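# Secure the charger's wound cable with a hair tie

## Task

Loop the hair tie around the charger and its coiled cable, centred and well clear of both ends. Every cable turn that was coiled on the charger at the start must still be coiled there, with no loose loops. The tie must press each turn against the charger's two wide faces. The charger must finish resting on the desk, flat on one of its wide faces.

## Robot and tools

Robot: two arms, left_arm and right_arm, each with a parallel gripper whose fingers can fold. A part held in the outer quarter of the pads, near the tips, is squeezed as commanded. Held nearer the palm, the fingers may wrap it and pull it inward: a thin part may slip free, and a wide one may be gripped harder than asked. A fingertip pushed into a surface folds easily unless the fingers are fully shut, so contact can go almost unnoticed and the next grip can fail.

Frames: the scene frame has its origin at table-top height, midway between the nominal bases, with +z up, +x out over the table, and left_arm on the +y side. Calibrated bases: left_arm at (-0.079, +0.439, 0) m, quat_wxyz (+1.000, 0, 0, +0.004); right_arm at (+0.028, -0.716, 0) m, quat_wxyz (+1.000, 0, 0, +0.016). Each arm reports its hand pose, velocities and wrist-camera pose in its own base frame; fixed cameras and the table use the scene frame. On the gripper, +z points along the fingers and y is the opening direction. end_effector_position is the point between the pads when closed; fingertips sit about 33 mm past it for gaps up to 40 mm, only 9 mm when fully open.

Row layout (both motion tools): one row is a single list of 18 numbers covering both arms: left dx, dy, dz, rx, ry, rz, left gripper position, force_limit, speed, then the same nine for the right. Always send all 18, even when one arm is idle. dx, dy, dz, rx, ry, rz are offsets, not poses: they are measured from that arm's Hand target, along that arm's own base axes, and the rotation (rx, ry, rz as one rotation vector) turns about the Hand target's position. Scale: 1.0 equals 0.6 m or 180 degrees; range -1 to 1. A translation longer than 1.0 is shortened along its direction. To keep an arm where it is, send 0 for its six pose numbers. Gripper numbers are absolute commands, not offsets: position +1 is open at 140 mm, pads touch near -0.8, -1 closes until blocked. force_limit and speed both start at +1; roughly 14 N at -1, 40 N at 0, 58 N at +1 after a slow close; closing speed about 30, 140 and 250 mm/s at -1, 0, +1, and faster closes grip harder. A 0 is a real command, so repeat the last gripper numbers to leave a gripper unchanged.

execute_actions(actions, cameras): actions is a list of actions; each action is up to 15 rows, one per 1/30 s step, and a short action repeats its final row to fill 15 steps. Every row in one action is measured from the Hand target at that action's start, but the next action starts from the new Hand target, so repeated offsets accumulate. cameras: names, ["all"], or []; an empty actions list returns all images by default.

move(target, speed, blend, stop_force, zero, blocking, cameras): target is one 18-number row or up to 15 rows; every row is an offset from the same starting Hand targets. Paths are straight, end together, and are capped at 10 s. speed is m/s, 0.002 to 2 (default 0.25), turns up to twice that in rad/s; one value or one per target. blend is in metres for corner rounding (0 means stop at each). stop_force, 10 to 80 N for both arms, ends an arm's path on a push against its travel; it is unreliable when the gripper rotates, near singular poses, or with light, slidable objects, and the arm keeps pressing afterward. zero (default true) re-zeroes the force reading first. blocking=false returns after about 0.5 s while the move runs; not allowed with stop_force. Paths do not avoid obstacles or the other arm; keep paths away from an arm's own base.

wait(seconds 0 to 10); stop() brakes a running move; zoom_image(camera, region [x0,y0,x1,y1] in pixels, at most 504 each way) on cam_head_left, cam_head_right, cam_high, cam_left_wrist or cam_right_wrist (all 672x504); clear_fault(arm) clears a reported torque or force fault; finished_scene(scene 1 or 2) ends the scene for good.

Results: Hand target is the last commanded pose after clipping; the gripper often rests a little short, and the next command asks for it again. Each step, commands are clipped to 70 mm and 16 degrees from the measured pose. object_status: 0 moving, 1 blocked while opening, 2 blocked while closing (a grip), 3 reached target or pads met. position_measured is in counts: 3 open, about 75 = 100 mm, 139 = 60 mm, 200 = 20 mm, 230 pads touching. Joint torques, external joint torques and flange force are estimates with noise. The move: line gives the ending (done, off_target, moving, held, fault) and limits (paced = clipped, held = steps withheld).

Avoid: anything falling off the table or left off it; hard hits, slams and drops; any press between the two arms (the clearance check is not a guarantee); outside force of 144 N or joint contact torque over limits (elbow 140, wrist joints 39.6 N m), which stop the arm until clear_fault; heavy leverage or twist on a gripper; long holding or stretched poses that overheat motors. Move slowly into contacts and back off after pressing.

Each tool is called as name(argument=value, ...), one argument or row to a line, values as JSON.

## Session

execute_actions(
  actions=[],
)

zoom_image(
  camera="cam_high",
  region=[200, 100, 500, 320],
)

Scene clock: 0.00 s.
left_arm: end_effector_position=(+0.7292, -0.6401, +0.3415) position_measured=3 object_status=3 end_effector_quat_wxyz=(-0.070, +0.866, +0.484, +0.105) | right_arm: end_effector_position=(+0.6943, +0.1468, +0.1253) position_measured=3 object_status=3 end_effector_quat_wxyz=(+0.577, -0.520, -0.520, -0.356)
Joint positions: left_arm=[-0.837 0.787 0.652 0.243 1.787 -0.243] | right_arm=[-0.268 0.791 1.677 1.12 1.809 -0.74]
Joint velocities: within noise
Joint torques (N m): no reading
External joint torques (N m): no reading
Flange force (N): no reading
Hand target: left_arm +0.7292, -0.6401, +0.3415; -0.070, +0.866, +0.484, +0.105 | right_arm +0.6943, +0.1468, +0.1253; +0.577, -0.520, -0.520, -0.356
Tool commands: left_gripper/position=+1.0 left_gripper/force_limit=+1.0 left_gripper/speed=+1.0 right_gripper/position=+1.0 right_gripper/force_limit=+1.0 right_gripper/speed=+1.0

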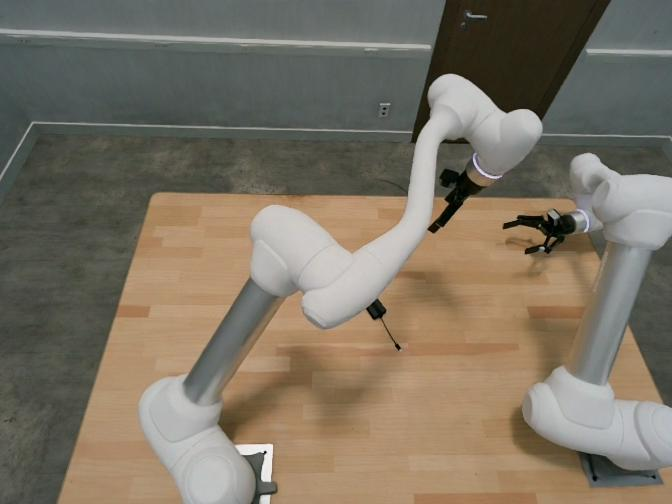

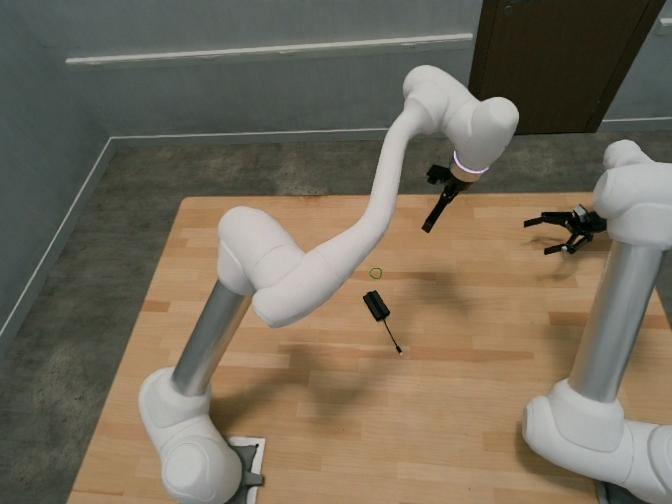

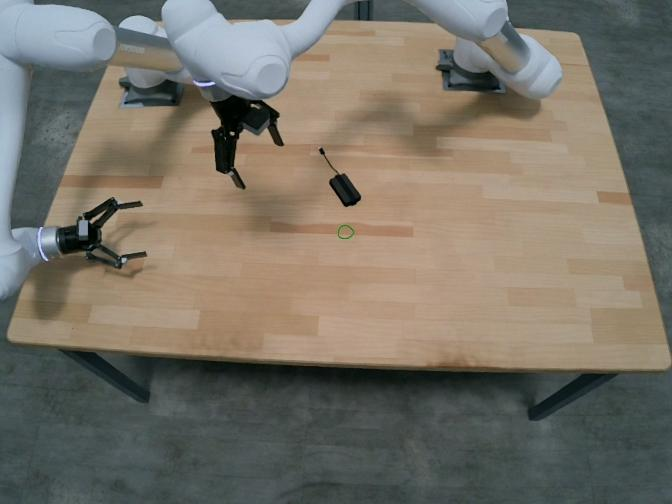

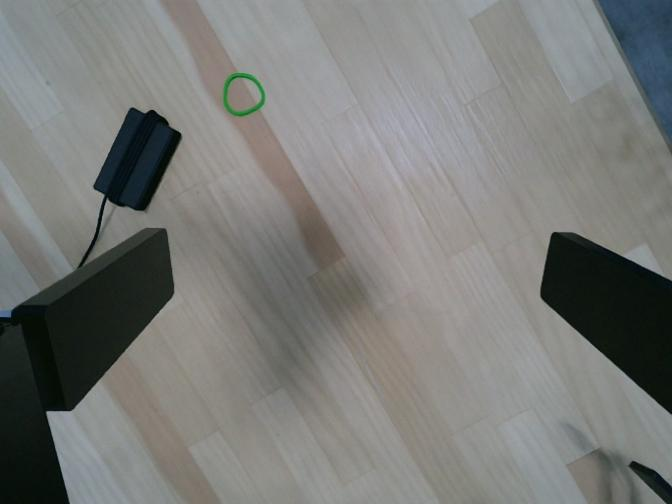

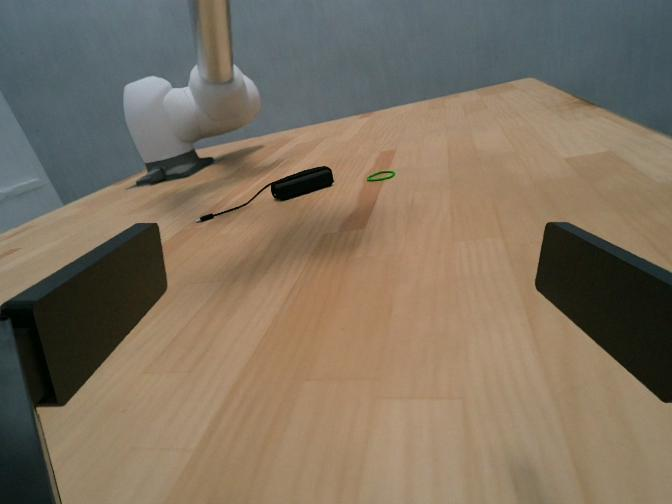

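Scaled by 1.680.

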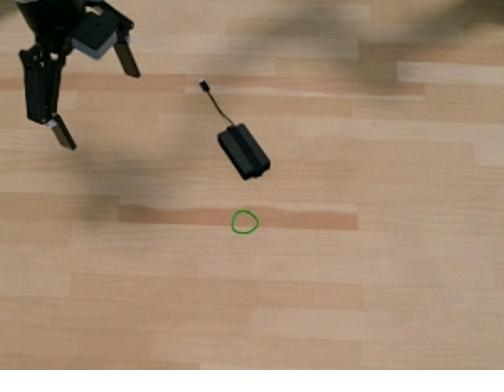

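move(
  target=[
    [-0.048,0.333,-0.15,-0.0467,0.07,-0.3227,1,1,1,-0.124,0.25,0.291,-0.4405,0.272,-0.397,1,1,1],
  ],
  cameras=["all"],
  speed=0.35,
)

zoom_image(
  camera="cam_left_wrist",
  region=[160, 100, 560, 504],
)

Scene clock: 12.37 s.
left_arm: end_effector_position=(+0.7004, -0.4403, +0.2515) position_measured=3 object_status=3 end_effector_quat_wxyz=(+0.000, +1.000, +0.000, +0.000) | right_arm: end_effector_position=(+0.6199, +0.2967, +0.2999) position_measured=3 object_status=3 end_effector_quat_wxyz=(+0.000, +1.000, +0.000, +0.000)
Joint positions: left_arm=[-0.603 0.47 1.32 0 1.352 0.968] | right_arm=[0.397 0.23 1.564 -0.001 1.348 1.968]
Joint torques (N m): left_arm=[-1.23 -90.11 -40.02 4.19 0.22 0.33] | right_arm=[-1.99 -67.11 -40.77 4.7 -0.27 -0.29]
External joint torques (N m): left_arm=[1.37 1.55 -1.3 0.08 -0.27 -0.33] | right_arm=[2.22 1.74 -0.67 -0.47 0.22 0.29]
Flange force (N): left_arm=[5.4 1.9 -0.7] | right_arm=[2.3 -5.2 -0.7]
Hand target: left_arm +0.7004, -0.4403, +0.2515; +0.000, +1.000, +0.000, +0.000 | right_arm +0.6199, +0.2968, +0.2999; +0.000, +1.000, +0.000, +0.000
Off the commanded pose: left_arm 0.000 m, 0 deg | right_arm 0.000 m, 0 deg.
move: done

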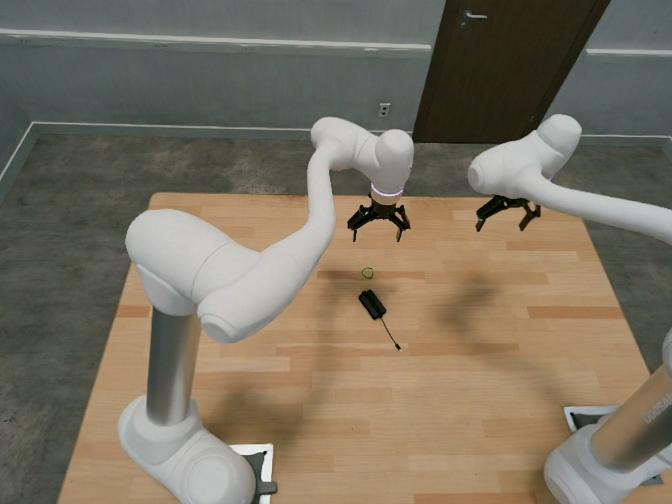

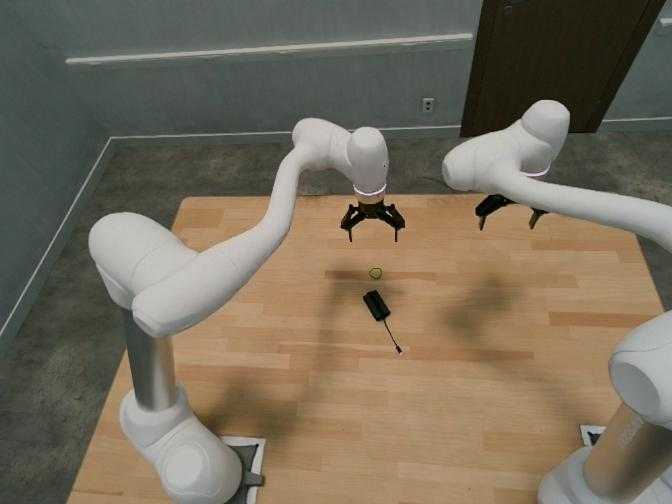

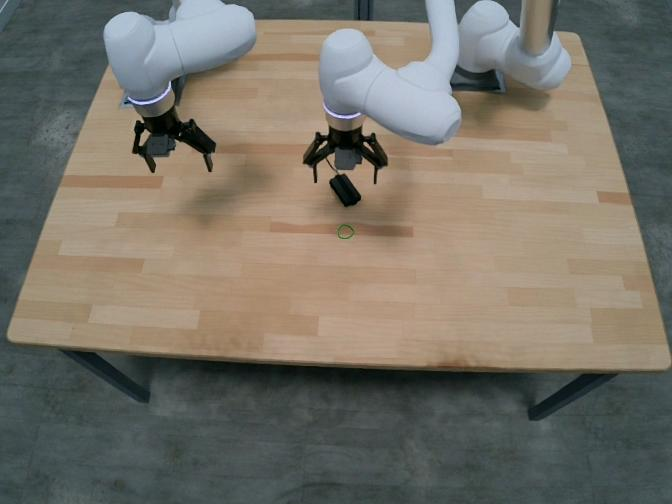

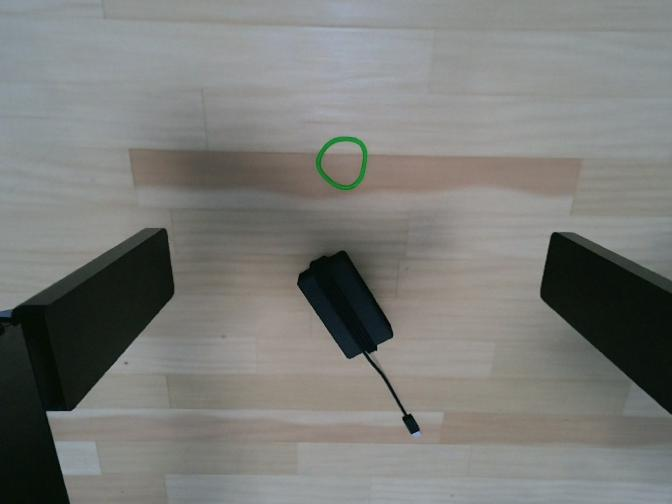

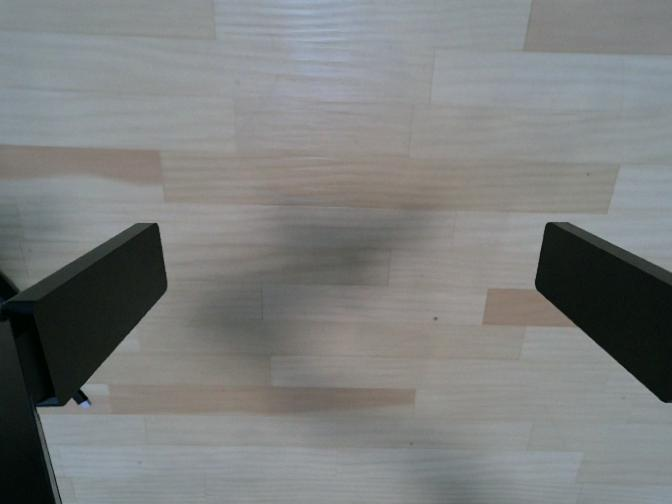

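Scaled by 1.248.

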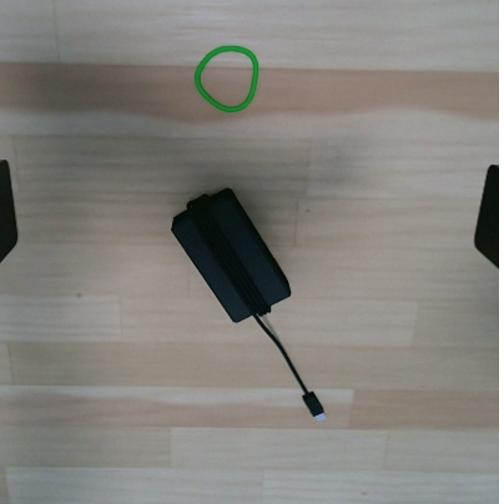

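move(
  target=[
    [0.0,0.3,0.1,0,0,0,-1,0,0,0,0.0,0,0,0,0,-0.4,0,0],
    [0.07,0.36,0.103,-0.5,0,0,-1,0,0,0.01,0.69,-0.267,0,0,0,-0.4,0,0],
  ],
  cameras=["all"],
  speed=0.35,
)

Scene clock: 29.20 s.
left_arm: end_effector_position=(+0.7425, -0.2242, +0.3134) position_measured=233 object_status=3 end_effector_quat_wxyz=(+0.707, +0.707, +0.000, +0.000) | right_arm: end_effector_position=(+0.6259, +0.7108, +0.1397) position_measured=179 object_status=3 end_effector_quat_wxyz=(+0.000, +1.000, +0.000, +0.000)
Joint positions: left_arm=[0.099 0.555 1.729 -1.507 1.645 2.287] | right_arm=[0.812 0.717 1.121 0 1.304 2.384]
Joint torques (N m): left_arm=[-1.5 -85.71 -27.94 -2.01 1.98 0.34] | right_arm=[-2.08 -113.5 -40.25 4.65 -0.33 -0.31]
External joint torques (N m): left_arm=[1.81 2.05 -0.89 0.13 -0.15 -0.29] | right_arm=[2.43 4.19 -0.52 -0.49 0.29 0.31]
Flange force (N): left_arm=[4.5 -1.4 -3.0] | right_arm=[4.0 -8.9 1.0]
Hand target: left_arm +0.7424, -0.2243, +0.3133; +0.707, +0.707, +0.000, +0.000 | right_arm +0.6259, +0.7108, +0.1397; +0.000, +1.000, +0.000, +0.000
Off the commanded pose: left_arm 0.000 m, 0 deg | right_arm 0.000 m, 0 deg.
move: done

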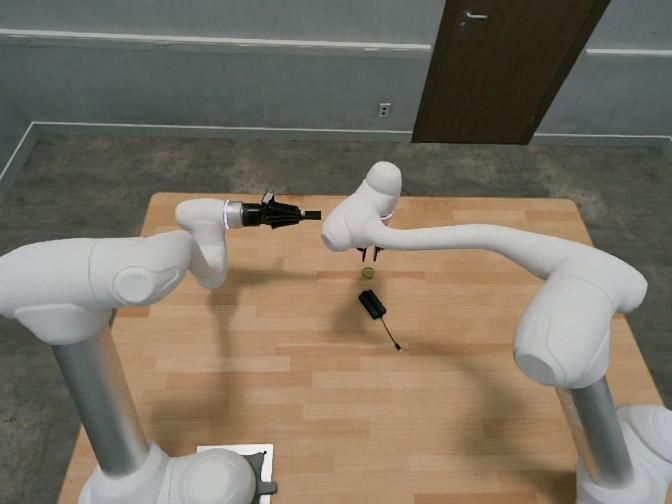

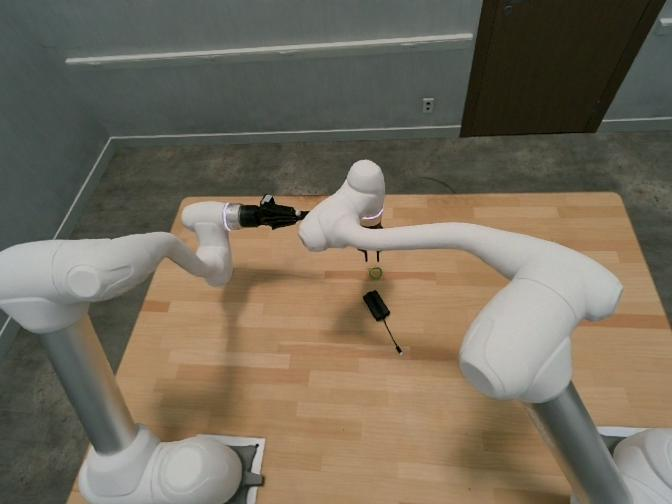

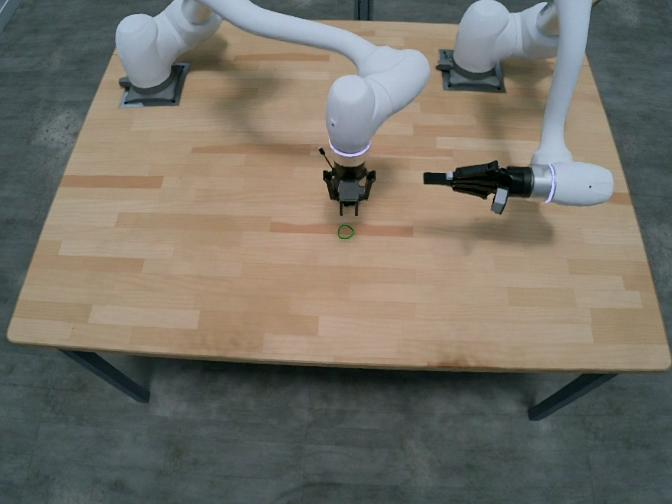

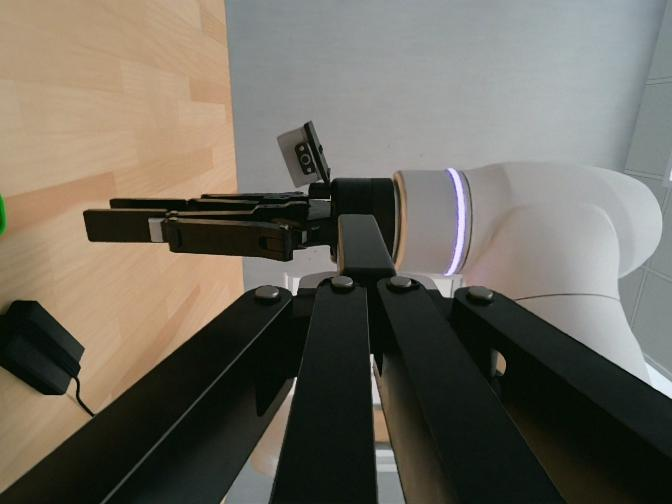

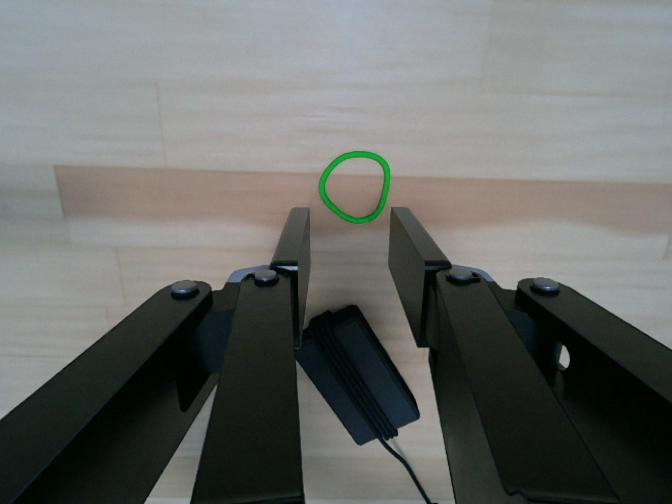

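move(
  target=[0,0,0,0,0,0,-1,0,0,0.006,0.031,-0.117,0,0,0,-0.4,0,0],
  cameras=["cam_right_wrist"],
  speed=0.15,
)

Scene clock: 32.30 s.
left_arm: end_effector_position=(+0.7424, -0.2243, +0.3133) position_measured=233 object_status=3 end_effector_quat_wxyz=(+0.707, +0.707, +0.000, +0.000) | right_arm: end_effector_position=(+0.6294, +0.7292, +0.0693) position_measured=179 object_status=3 end_effector_quat_wxyz=(+0.000, +1.000, +0.000, +0.000)
Joint positions: left_arm=[0.099 0.555 1.729 -1.507 1.645 2.287] | right_arm=[0.823 0.783 1.135 -0.001 1.225 2.394]
Joint torques (N m): left_arm=[-1.3 -85.43 -27.87 -2.07 1.98 0.37] | right_arm=[-2.1 -117.89 -39.27 4.54 -0.31 -0.31]
External joint torques (N m): left_arm=[1.64 1.37 -1.05 0.18 -0.14 -0.32] | right_arm=[2.73 4.07 -0.71 -0.47 0.26 0.31]
Flange force (N): left_arm=[4.0 -0.5 -2.8] | right_arm=[3.8 -9.2 1.5]
Hand target: left_arm +0.7424, -0.2243, +0.3133; +0.707, +0.707, +0.000, +0.000 | right_arm +0.6295, +0.7294, +0.0695; +0.000, +1.000, +0.000, +0.000
Off the commanded pose: left_arm 0.000 m, 0 deg | right_arm 0.000 m, 0 deg.
move: done
Images, in order (width x height): cam_right_wrist 672x504.

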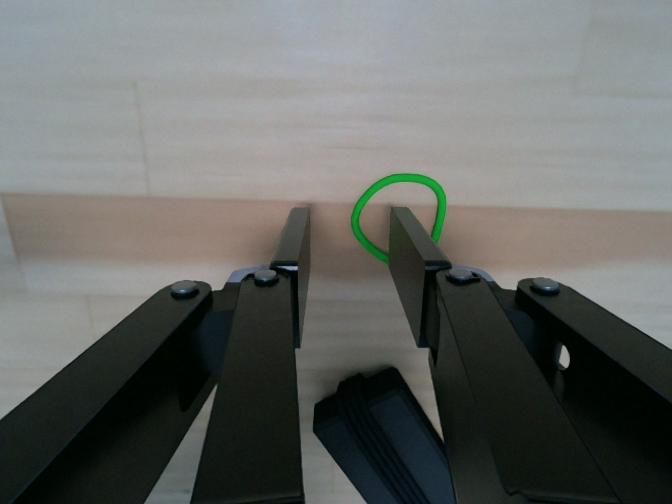

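move(
  target=[0,0,0,0,0,0,-1,0,0,-0.003,-0.002,-0.055,0,0,0,-0.4,0,0],
  speed=0.05,
)

move(
  target=[0,0,0,0,0,0,-1,0,0,0,0,0,0,0,0,-1,0,-1],
  speed=0.05,
)

wait(
  seconds=0.5,
  cameras=["cam_right_wrist"],
)

Scene clock: 36.60 s.
left_arm: end_effector_position=(+0.7424, -0.2243, +0.3133) position_measured=233 object_status=3 end_effector_quat_wxyz=(+0.707, +0.707, +0.000, +0.000) | right_arm: end_effector_position=(+0.6277, +0.7282, +0.0365) position_measured=179 object_status=3 end_effector_quat_wxyz=(+0.000, +1.000, +0.000, +0.000)
Joint positions: left_arm=[0.099 0.555 1.729 -1.507 1.645 2.287] | right_arm=[0.824 0.801 1.165 -0.001 1.176 2.395]
Joint torques (N m): left_arm=[-1.52 -85.56 -27.95 -2.11 1.98 0.34] | right_arm=[-2.06 -118.4 -38.5 4.48 -0.31 -0.3]
External joint torques (N m): left_arm=[1.97 1.74 -0.91 0.23 -0.15 -0.29] | right_arm=[2.15 4.43 -0.52 -0.51 0.28 0.3]
Flange force (N): left_arm=[4.1 -1.0 -3.3] | right_arm=[4.1 -8.7 2.2]
Hand target: left_arm +0.7424, -0.2243, +0.3133; +0.707, +0.707, +0.000, +0.000 | right_arm +0.6277, +0.7282, +0.0365; +0.000, +1.000, +0.000, +0.000
Off the commanded pose: left_arm 0.000 m, 0 deg | right_arm 0.000 m, 0 deg.
move: done

Scene clock: 38.10 s.
left_arm: end_effector_position=(+0.7424, -0.2243, +0.3133) position_measured=233 object_status=3 end_effector_quat_wxyz=(+0.707, +0.707, +0.000, +0.000) | right_arm: end_effector_position=(+0.6277, +0.7282, +0.0364) position_measured=228 object_status=0 end_effector_quat_wxyz=(+0.000, +1.000, +0.000, +0.000)
Joint positions: left_arm=[0.099 0.555 1.729 -1.507 1.645 2.287] | right_arm=[0.824 0.801 1.165 -0.001 1.176 2.395]
Joint torques (N m): left_arm=[-1.29 -85.31 -27.94 -2.08 1.96 0.38] | right_arm=[-2.21 -116.94 -37.78 4.38 -0.26 -0.31]
External joint torques (N m): left_arm=[1.13 1.25 -0.99 0.17 -0.11 -0.33] | right_arm=[1.68 3.06 -1.3 -0.41 0.22 0.31]
Flange force (N): left_arm=[3.8 -0.4 -2.1] | right_arm=[4.5 -8.4 0.9]
Hand target: left_arm +0.7424, -0.2243, +0.3133; +0.707, +0.707, +0.000, +0.000 | right_arm +0.6277, +0.7282, +0.0365; +0.000, +1.000, +0.000, +0.000
Off the commanded pose: left_arm 0.000 m, 0 deg | right_arm 0.000 m, 0 deg.
move: done

Scene clock: 38.60 s.
left_arm: end_effector_position=(+0.7424, -0.2243, +0.3133) position_measured=233 object_status=3 end_effector_quat_wxyz=(+0.707, +0.707, +0.000, +0.000) | right_arm: end_effector_position=(+0.6277, +0.7282, +0.0364) position_measured=228 object_status=2 end_effector_quat_wxyz=(+0.000, +1.000, +0.000, +0.000)
Joint positions: left_arm=[0.099 0.555 1.729 -1.507 1.645 2.287] | right_arm=[0.824 0.801 1.165 -0.001 1.176 2.395]
Joint torques (N m): left_arm=[-1.22 -85.46 -27.82 -2.05 2 0.31] | right_arm=[-2.29 -116.82 -37.6 4.39 -0.26 -0.29]
External joint torques (N m): left_arm=[1.24 1.55 -1.07 0.14 -0.17 -0.27] | right_arm=[2.11 1.98 -1.77 -0.39 0.22 0.29]
Flange force (N): left_arm=[4.3 -0.8 -2.2] | right_arm=[3.9 -8.4 -0.2]
Hand target: left_arm +0.7424, -0.2243, +0.3133; +0.707, +0.707, +0.000, +0.000 | right_arm +0.6277, +0.7282, +0.0365; +0.000, +1.000, +0.000, +0.000
Tool commands: left_gripper/position=-1.0 left_gripper/force_limit=+0.0 left_gripper/speed=+0.0 right_gripper/position=-1.0 right_gripper/force_limit=+0.0 right_gripper/speed=-1.0
Off the commanded pose: left_arm 0.000 m, 0 deg | right_arm 0.000 m, 0 deg.
wait: 0.50 s; at rest by 0.17 s
Images, in order (width x height): cam_right_wrist 672x504.

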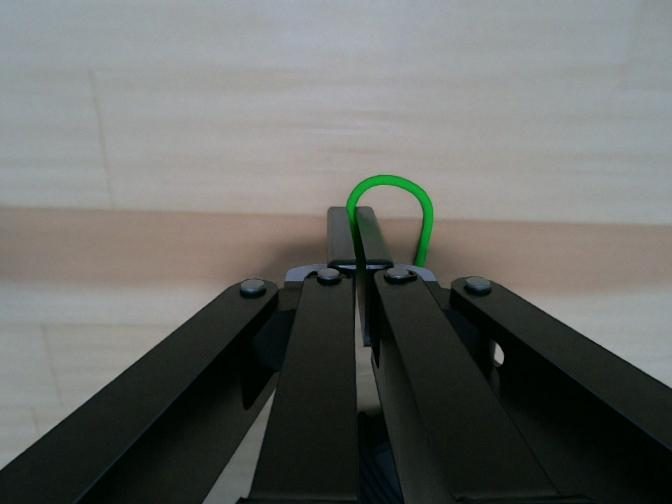

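move(
  target=[
    [0,0,0,0,0,0,-1,0,0,0,0,0.3,0,0,0,-1,0,-1],
    [0,-0.12,0.0042,0,0,0,-1,0,0,0.0535,-0.0617,0.5033,0.5,0,0,-1,0,-1],
    [0,-0.2088,0.0042,0,0,0,-1,0,0,0.0535,-0.0617,0.5033,0.5,0,0,-1,0,-1],
  ],
  cameras=["all"],
  speed=0.25,
)

zoom_image(
  camera="cam_left_wrist",
  region=[260, 120, 420, 280],
)

zoom_image(
  camera="cam_right_wrist",
  region=[280, 120, 480, 300],
)

zoom_image(
  camera="cam_high",
  region=[310, 130, 410, 210],
)

Scene clock: 48.20 s.
left_arm: end_effector_position=(+0.7424, -0.3496, +0.3160) position_measured=233 object_status=3 end_effector_quat_wxyz=(+0.707, +0.707, +0.000, +0.000) | right_arm: end_effector_position=(+0.6599, +0.6911, +0.3384) position_measured=228 object_status=2 end_effector_quat_wxyz=(+0.707, -0.707, +0.000, +0.000)
Joint positions: left_arm=[-0.069 0.543 1.745 -1.617 1.519 2.29] | right_arm=[0.452 0.53 1.715 1.864 1.222 0.845]
Joint torques (N m): left_arm=[-1.37 -85.48 -28.44 -2.45 1.96 0.35] | right_arm=[-1.94 -92.82 -36.53 1.33 1.6 -0.36]
External joint torques (N m): left_arm=[1.19 2.18 -0.83 0.19 -0.11 -0.31] | right_arm=[2.1 3.23 -0.41 -0.39 0.25 0.31]
Flange force (N): left_arm=[4.9 -1.5 -1.6] | right_arm=[3.8 2.5 4.4]
Hand target: left_arm +0.7424, -0.3496, +0.3159; +0.707, +0.707, +0.000, +0.000 | right_arm +0.6598, +0.6911, +0.3384; +0.707, -0.707, +0.000, +0.000
Off the commanded pose: left_arm 0.000 m, 0 deg | right_arm 0.000 m, 0 deg.
move: done

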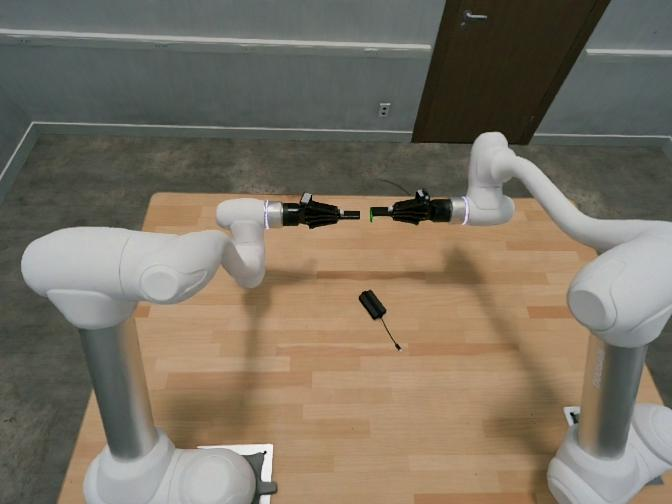

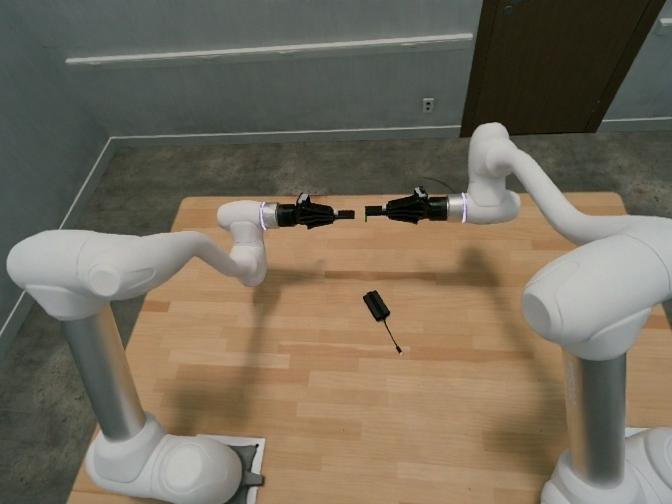

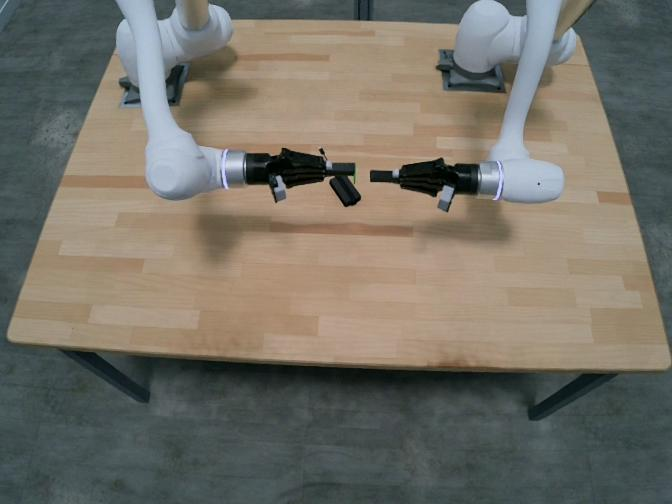

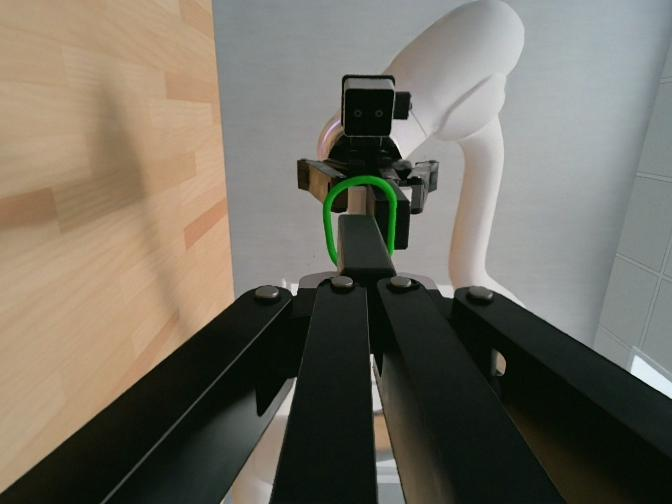

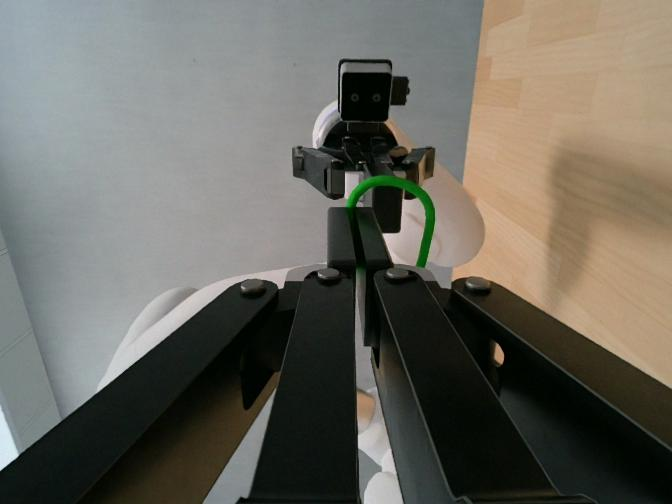

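Scaled by 3.150.

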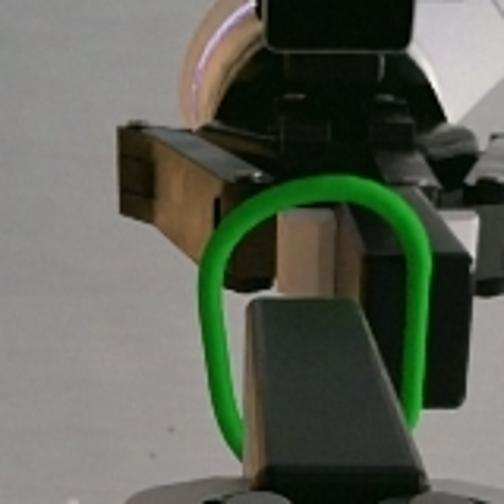

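Scaled by 2.520.

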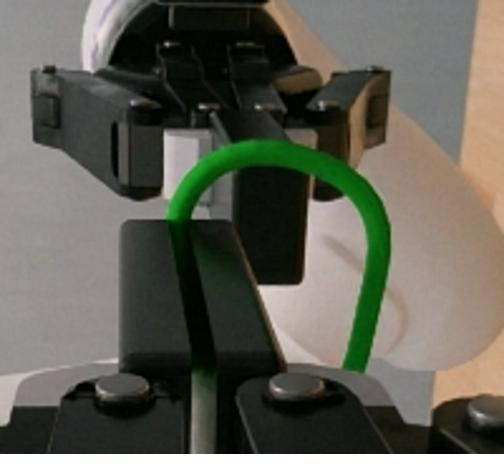

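Scaled by 5.040.

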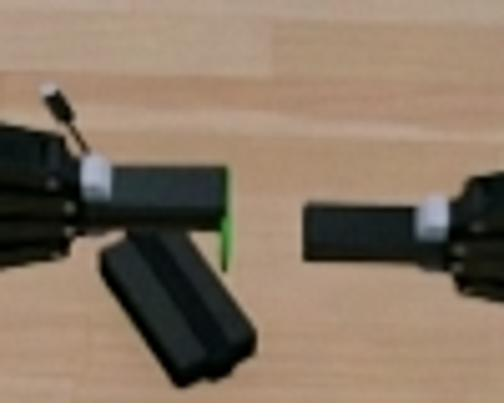

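move(
  target=[0.002,-0.077,-0.0008,0,0,0,-1,0,0,0,0,0,0,0,0,-1,0,-1],
  cameras=["cam_left_wrist","cam_right_wrist","cam_high"],
  speed=0.05,
)

zoom_image(
  camera="cam_left_wrist",
  region=[260, 120, 420, 280],
)

zoom_image(
  camera="cam_high",
  region=[310, 130, 410, 210],
)

Scene clock: 54.30 s.
left_arm: end_effector_position=(+0.7436, -0.3958, +0.3154) position_measured=233 object_status=3 end_effector_quat_wxyz=(+0.707, +0.707, +0.000, +0.000) | right_arm: end_effector_position=(+0.6598, +0.6911, +0.3384) position_measured=228 object_status=2 end_effector_quat_wxyz=(+0.707, -0.707, +0.000, +0.000)
Joint positions: left_arm=[-0.131 0.548 1.737 -1.658 1.472 2.29] | right_arm=[0.452 0.53 1.715 1.864 1.222 0.845]
Joint torques (N m): left_arm=[-1.47 -85.19 -28.47 -2.61 1.97 0.32] | right_arm=[-2.05 -92.93 -36.43 1.38 1.61 -0.37]
External joint torques (N m): left_arm=[1.65 1.14 -1.09 0.23 -0.13 -0.27] | right_arm=[2.39 3.48 -0.45 -0.44 0.25 0.32]
Flange force (N): left_arm=[4.4 -0.2 -2.0] | right_arm=[4.0 2.6 4.9]
Hand target: left_arm +0.7436, -0.3958, +0.3154; +0.707, +0.707, +0.000, +0.000 | right_arm +0.6598, +0.6911, +0.3384; +0.707, -0.707, +0.000, +0.000
Off the commanded pose: left_arm 0.000 m, 0 deg | right_arm 0.000 m, 0 deg.
move: done
Images, in order (width x height): cam_high 672x504, cam_left_wrist 672x504, cam_right_wrist 672x504.

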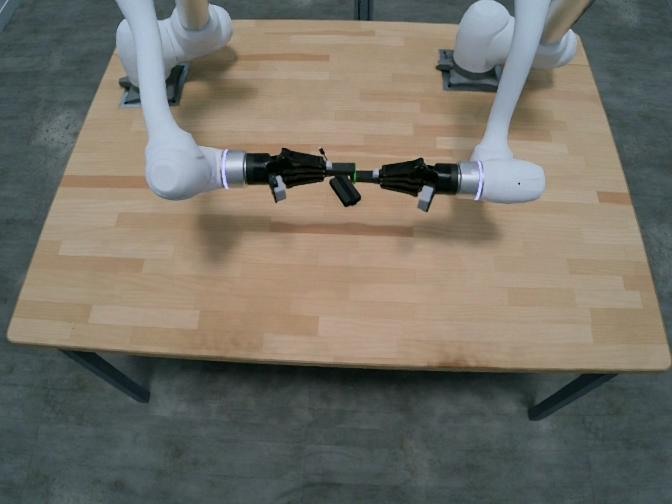

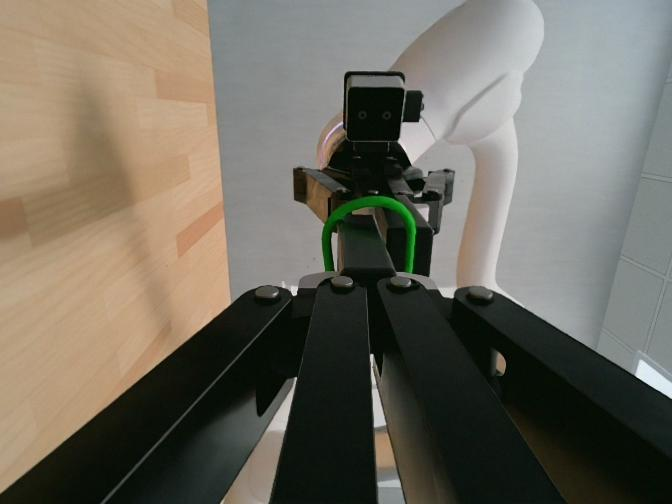

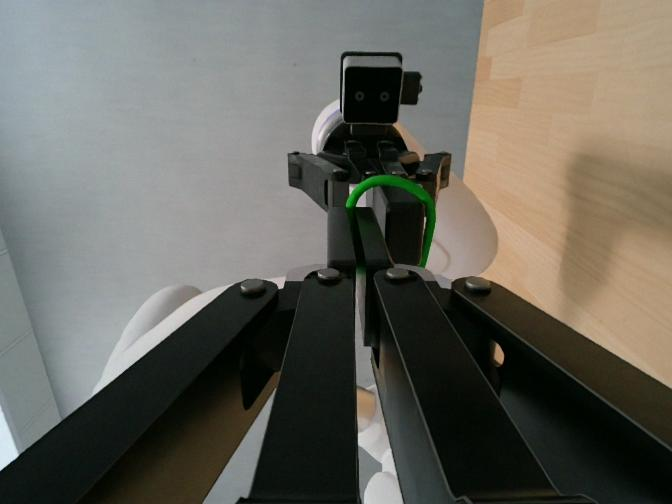

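Scaled by 3.150.

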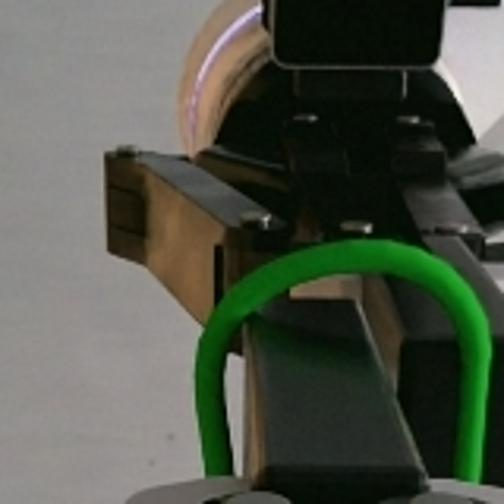

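Scaled by 5.040.

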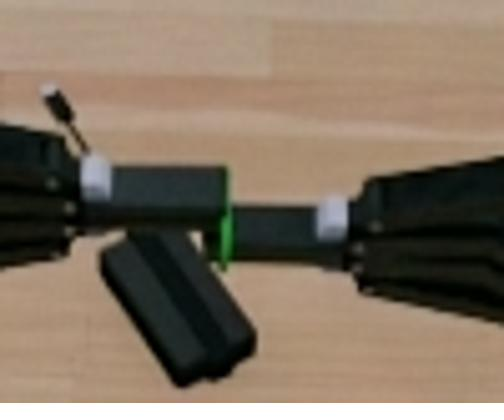

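move(
  target=[0,0,-0.018,0,0,0,-0.55,0.5,-1,0,0,0,0,0,0,-1,0,-1],
  speed=0.015,
)

move(
  target=[0,0,-0.008,0,0,0,-0.55,0.5,-1,0,0,0,0,0,0,-1,0,-1],
  speed=0.015,
  cameras=["cam_left_wrist"],
)

move(
  target=[0,0,0,0,0,0,-0.55,0.5,-1,0,0,0,0,0,0,-0.71,0,-1],
  speed=0.015,
)

move(
  target=[0,0,0,0,0,0,-0.55,0.5,-1,0,-0.25,0.01,0,0,0,-0.71,0,-1],
  speed=0.08,
)

move(
  target=[0,0,0,0,0,0,-0.4,0.5,-1,0,0,0,0,0,0,0.4,0,0],
  speed=0.06,
  cameras=["cam_left_wrist","cam_high"],
)

zoom_image(
  camera="cam_high",
  region=[310, 130, 410, 210],
)

Scene clock: 61.17 s.
left_arm: end_effector_position=(+0.7436, -0.3958, +0.3046) position_measured=199 object_status=0 end_effector_quat_wxyz=(+0.707, +0.707, +0.000, +0.000) | right_arm: end_effector_position=(+0.6598, +0.6911, +0.3384) position_measured=228 object_status=2 end_effector_quat_wxyz=(+0.707, -0.707, +0.000, +0.000)
Joint positions: left_arm=[-0.131 0.56 1.742 -1.659 1.473 2.307] | right_arm=[0.452 0.53 1.715 1.864 1.222 0.845]
Joint torques (N m): left_arm=[-0.9 -83.7 -26.98 -2.01 1.43 0.34] | right_arm=[-1.8 -95.18 -37.68 1.91 2.24 -0.35]
External joint torques (N m): left_arm=[0.68 -0.73 -2.01 -0.33 0.45 -0.3] | right_arm=[1.76 5.22 0.66 -0.94 -0.38 0.3]
Flange force (N): left_arm=[3.8 2.0 -0.8] | right_arm=[4.4 4.5 4.4]
Hand target: left_arm +0.7436, -0.3958, +0.3046; +0.707, +0.707, +0.000, +0.000 | right_arm +0.6598, +0.6911, +0.3384; +0.707, -0.707, +0.000, +0.000
Off the commanded pose: left_arm 0.000 m, 0 deg | right_arm 0.000 m, 0 deg.
move: done

Scene clock: 61.87 s.
left_arm: end_effector_position=(+0.7436, -0.3958, +0.2998) position_measured=199 object_status=3 end_effector_quat_wxyz=(+0.707, +0.707, +0.000, +0.000) | right_arm: end_effector_position=(+0.6598, +0.6911, +0.3384) position_measured=228 object_status=2 end_effector_quat_wxyz=(+0.707, -0.707, +0.000, +0.000)
Joint positions: left_arm=[-0.131 0.565 1.744 -1.66 1.474 2.314] | right_arm=[0.452 0.53 1.715 1.864 1.222 0.845]
Joint torques (N m): left_arm=[-1.17 -83.3 -26.56 -1.73 1.09 0.36] | right_arm=[-1.51 -96.34 -38.37 2.17 2.55 -0.34]
External joint torques (N m): left_arm=[1.1 -1.63 -2.29 -0.62 0.81 -0.31] | right_arm=[1.35 7.01 1.47 -1.19 -0.71 0.29]
Flange force (N): left_arm=[3.4 3.0 -1.4] | right_arm=[5.2 6.5 4.3]
Hand target: left_arm +0.7436, -0.3958, +0.2998; +0.707, +0.707, +0.000, +0.000 | right_arm +0.6598, +0.6911, +0.3384; +0.707, -0.707, +0.000, +0.000
Off the commanded pose: left_arm 0.000 m, 0 deg | right_arm 0.000 m, 0 deg.
move: done
Images, in order (width x height): cam_left_wrist 672x504.

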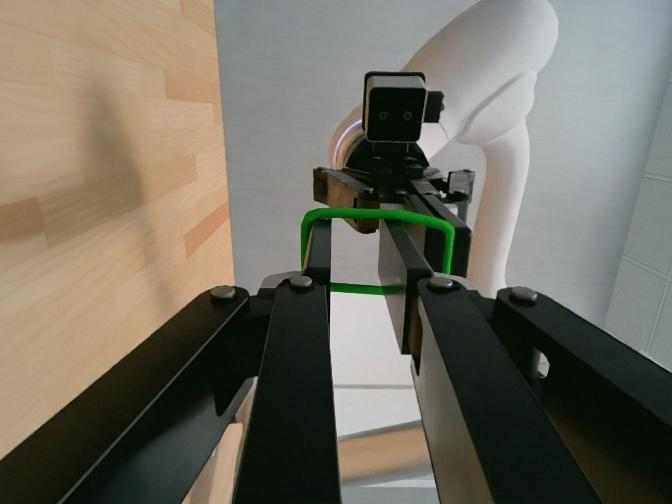

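Scene clock: 62.37 s.
left_arm: end_effector_position=(+0.7436, -0.3958, +0.2997) position_measured=199 object_status=3 end_effector_quat_wxyz=(+0.707, +0.707, +0.000, +0.000) | right_arm: end_effector_position=(+0.6598, +0.6911, +0.3384) position_measured=218 object_status=0 end_effector_quat_wxyz=(+0.707, -0.707, +0.000, +0.000)
Joint positions: left_arm=[-0.131 0.565 1.744 -1.66 1.474 2.314] | right_arm=[0.452 0.53 1.715 1.864 1.222 0.845]
Joint torques (N m): left_arm=[-1.31 -85.9 -27.78 -2.52 2 0.35] | right_arm=[-2.17 -92.96 -36.47 1.38 1.6 -0.34]
External joint torques (N m): left_arm=[0.85 1.19 -1.01 0.16 -0.1 -0.3] | right_arm=[1.89 3.28 -0.48 -0.39 0.26 0.29]
Flange force (N): left_arm=[4.1 -0.4 -0.9] | right_arm=[4.1 2.5 4.3]
Hand target: left_arm +0.7436, -0.3958, +0.2998; +0.707, +0.707, +0.000, +0.000 | right_arm +0.6598, +0.6911, +0.3384; +0.707, -0.707, +0.000, +0.000
Off the commanded pose: left_arm 0.000 m, 0 deg | right_arm 0.000 m, 0 deg.
move: done

Scene clock: 64.53 s.
left_arm: end_effector_position=(+0.7436, -0.3958, +0.2997) position_measured=199 object_status=3 end_effector_quat_wxyz=(+0.707, +0.707, +0.000, +0.000) | right_arm: end_effector_position=(+0.6598, +0.5412, +0.3444) position_measured=218 object_status=3 end_effector_quat_wxyz=(+0.707, -0.707, +0.000, +0.000)
Joint positions: left_arm=[-0.131 0.565 1.744 -1.66 1.474 2.314] | right_arm=[0.256 0.449 1.837 1.74 1.378 0.84]
Joint torques (N m): left_arm=[-1.34 -86.18 -27.66 -2.56 2.04 0.39] | right_arm=[-2.26 -83.98 -35.16 1.9 1.61 -0.33]
External joint torques (N m): left_arm=[0.97 1.45 -1.13 0.21 -0.14 -0.34] | right_arm=[2.14 3.1 -0.44 -0.4 0.26 0.29]
Flange force (N): left_arm=[4.8 -0.5 -1.0] | right_arm=[4.2 2.6 3.8]
Hand target: left_arm +0.7436, -0.3958, +0.2998; +0.707, +0.707, +0.000, +0.000 | right_arm +0.6598, +0.5411, +0.3444; +0.707, -0.707, +0.000, +0.000
Off the commanded pose: left_arm 0.000 m, 0 deg | right_arm 0.000 m, 0 deg.
move: done

Scene clock: 65.47 s.
left_arm: end_effector_position=(+0.7436, -0.3958, +0.2998) position_measured=179 object_status=3 end_effector_quat_wxyz=(+0.707, +0.707, +0.000, +0.000) | right_arm: end_effector_position=(+0.6598, +0.5411, +0.3444) position_measured=78 object_status=0 end_effector_quat_wxyz=(+0.707, -0.707, +0.000, +0.000)
Joint positions: left_arm=[-0.131 0.565 1.744 -1.66 1.474 2.314] | right_arm=[0.256 0.449 1.837 1.74 1.378 0.84]
Joint torques (N m): left_arm=[-1.58 -86.3 -27.68 -2.52 2.04 0.4] | right_arm=[-1.99 -83.7 -35.12 1.88 1.59 -0.33]
External joint torques (N m): left_arm=[1.39 1.63 -1.1 0.18 -0.15 -0.35] | right_arm=[1.8 2.73 -0.41 -0.41 0.26 0.28]
Flange force (N): left_arm=[5.0 -0.7 -1.5] | right_arm=[3.9 2.2 3.2]
Hand target: left_arm +0.7436, -0.3958, +0.2998; +0.707, +0.707, +0.000, +0.000 | right_arm +0.6598, +0.5411, +0.3444; +0.707, -0.707, +0.000, +0.000
Off the commanded pose: left_arm 0.000 m, 0 deg | right_arm 0.000 m, 0 deg.
move: done
Images, in order (width x height): cam_high 672x504, cam_left_wrist 672x504.

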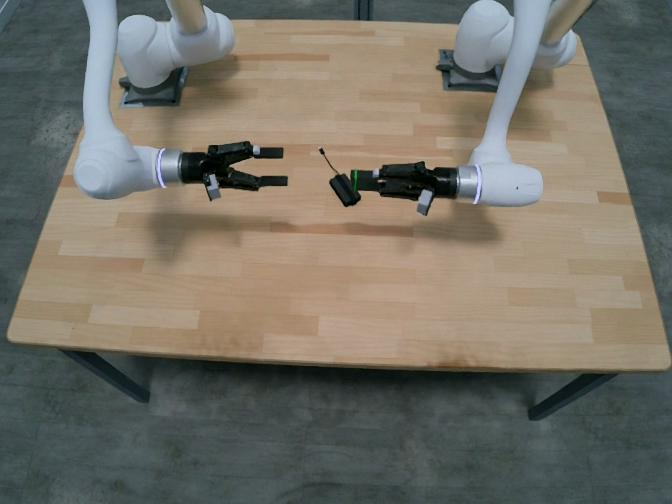

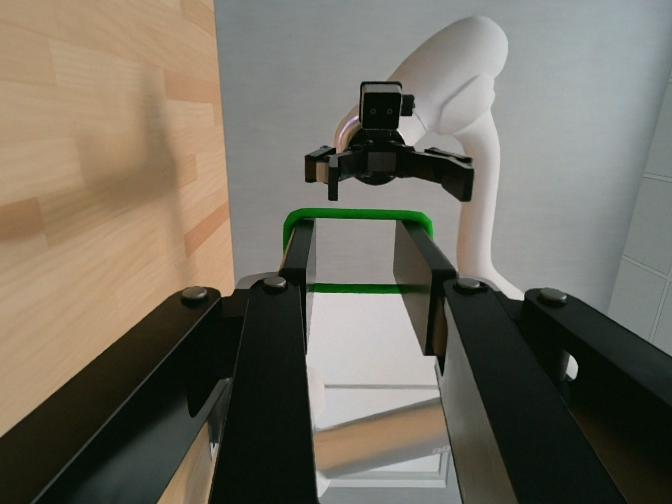

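Scaled by 5.040.

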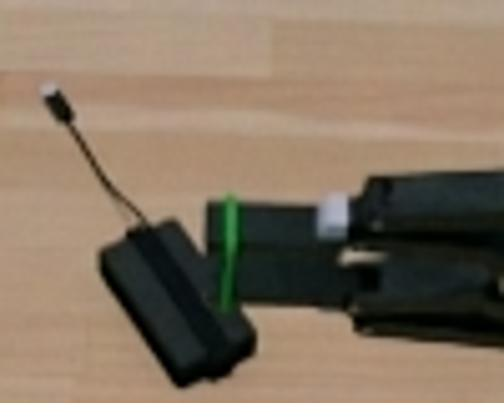

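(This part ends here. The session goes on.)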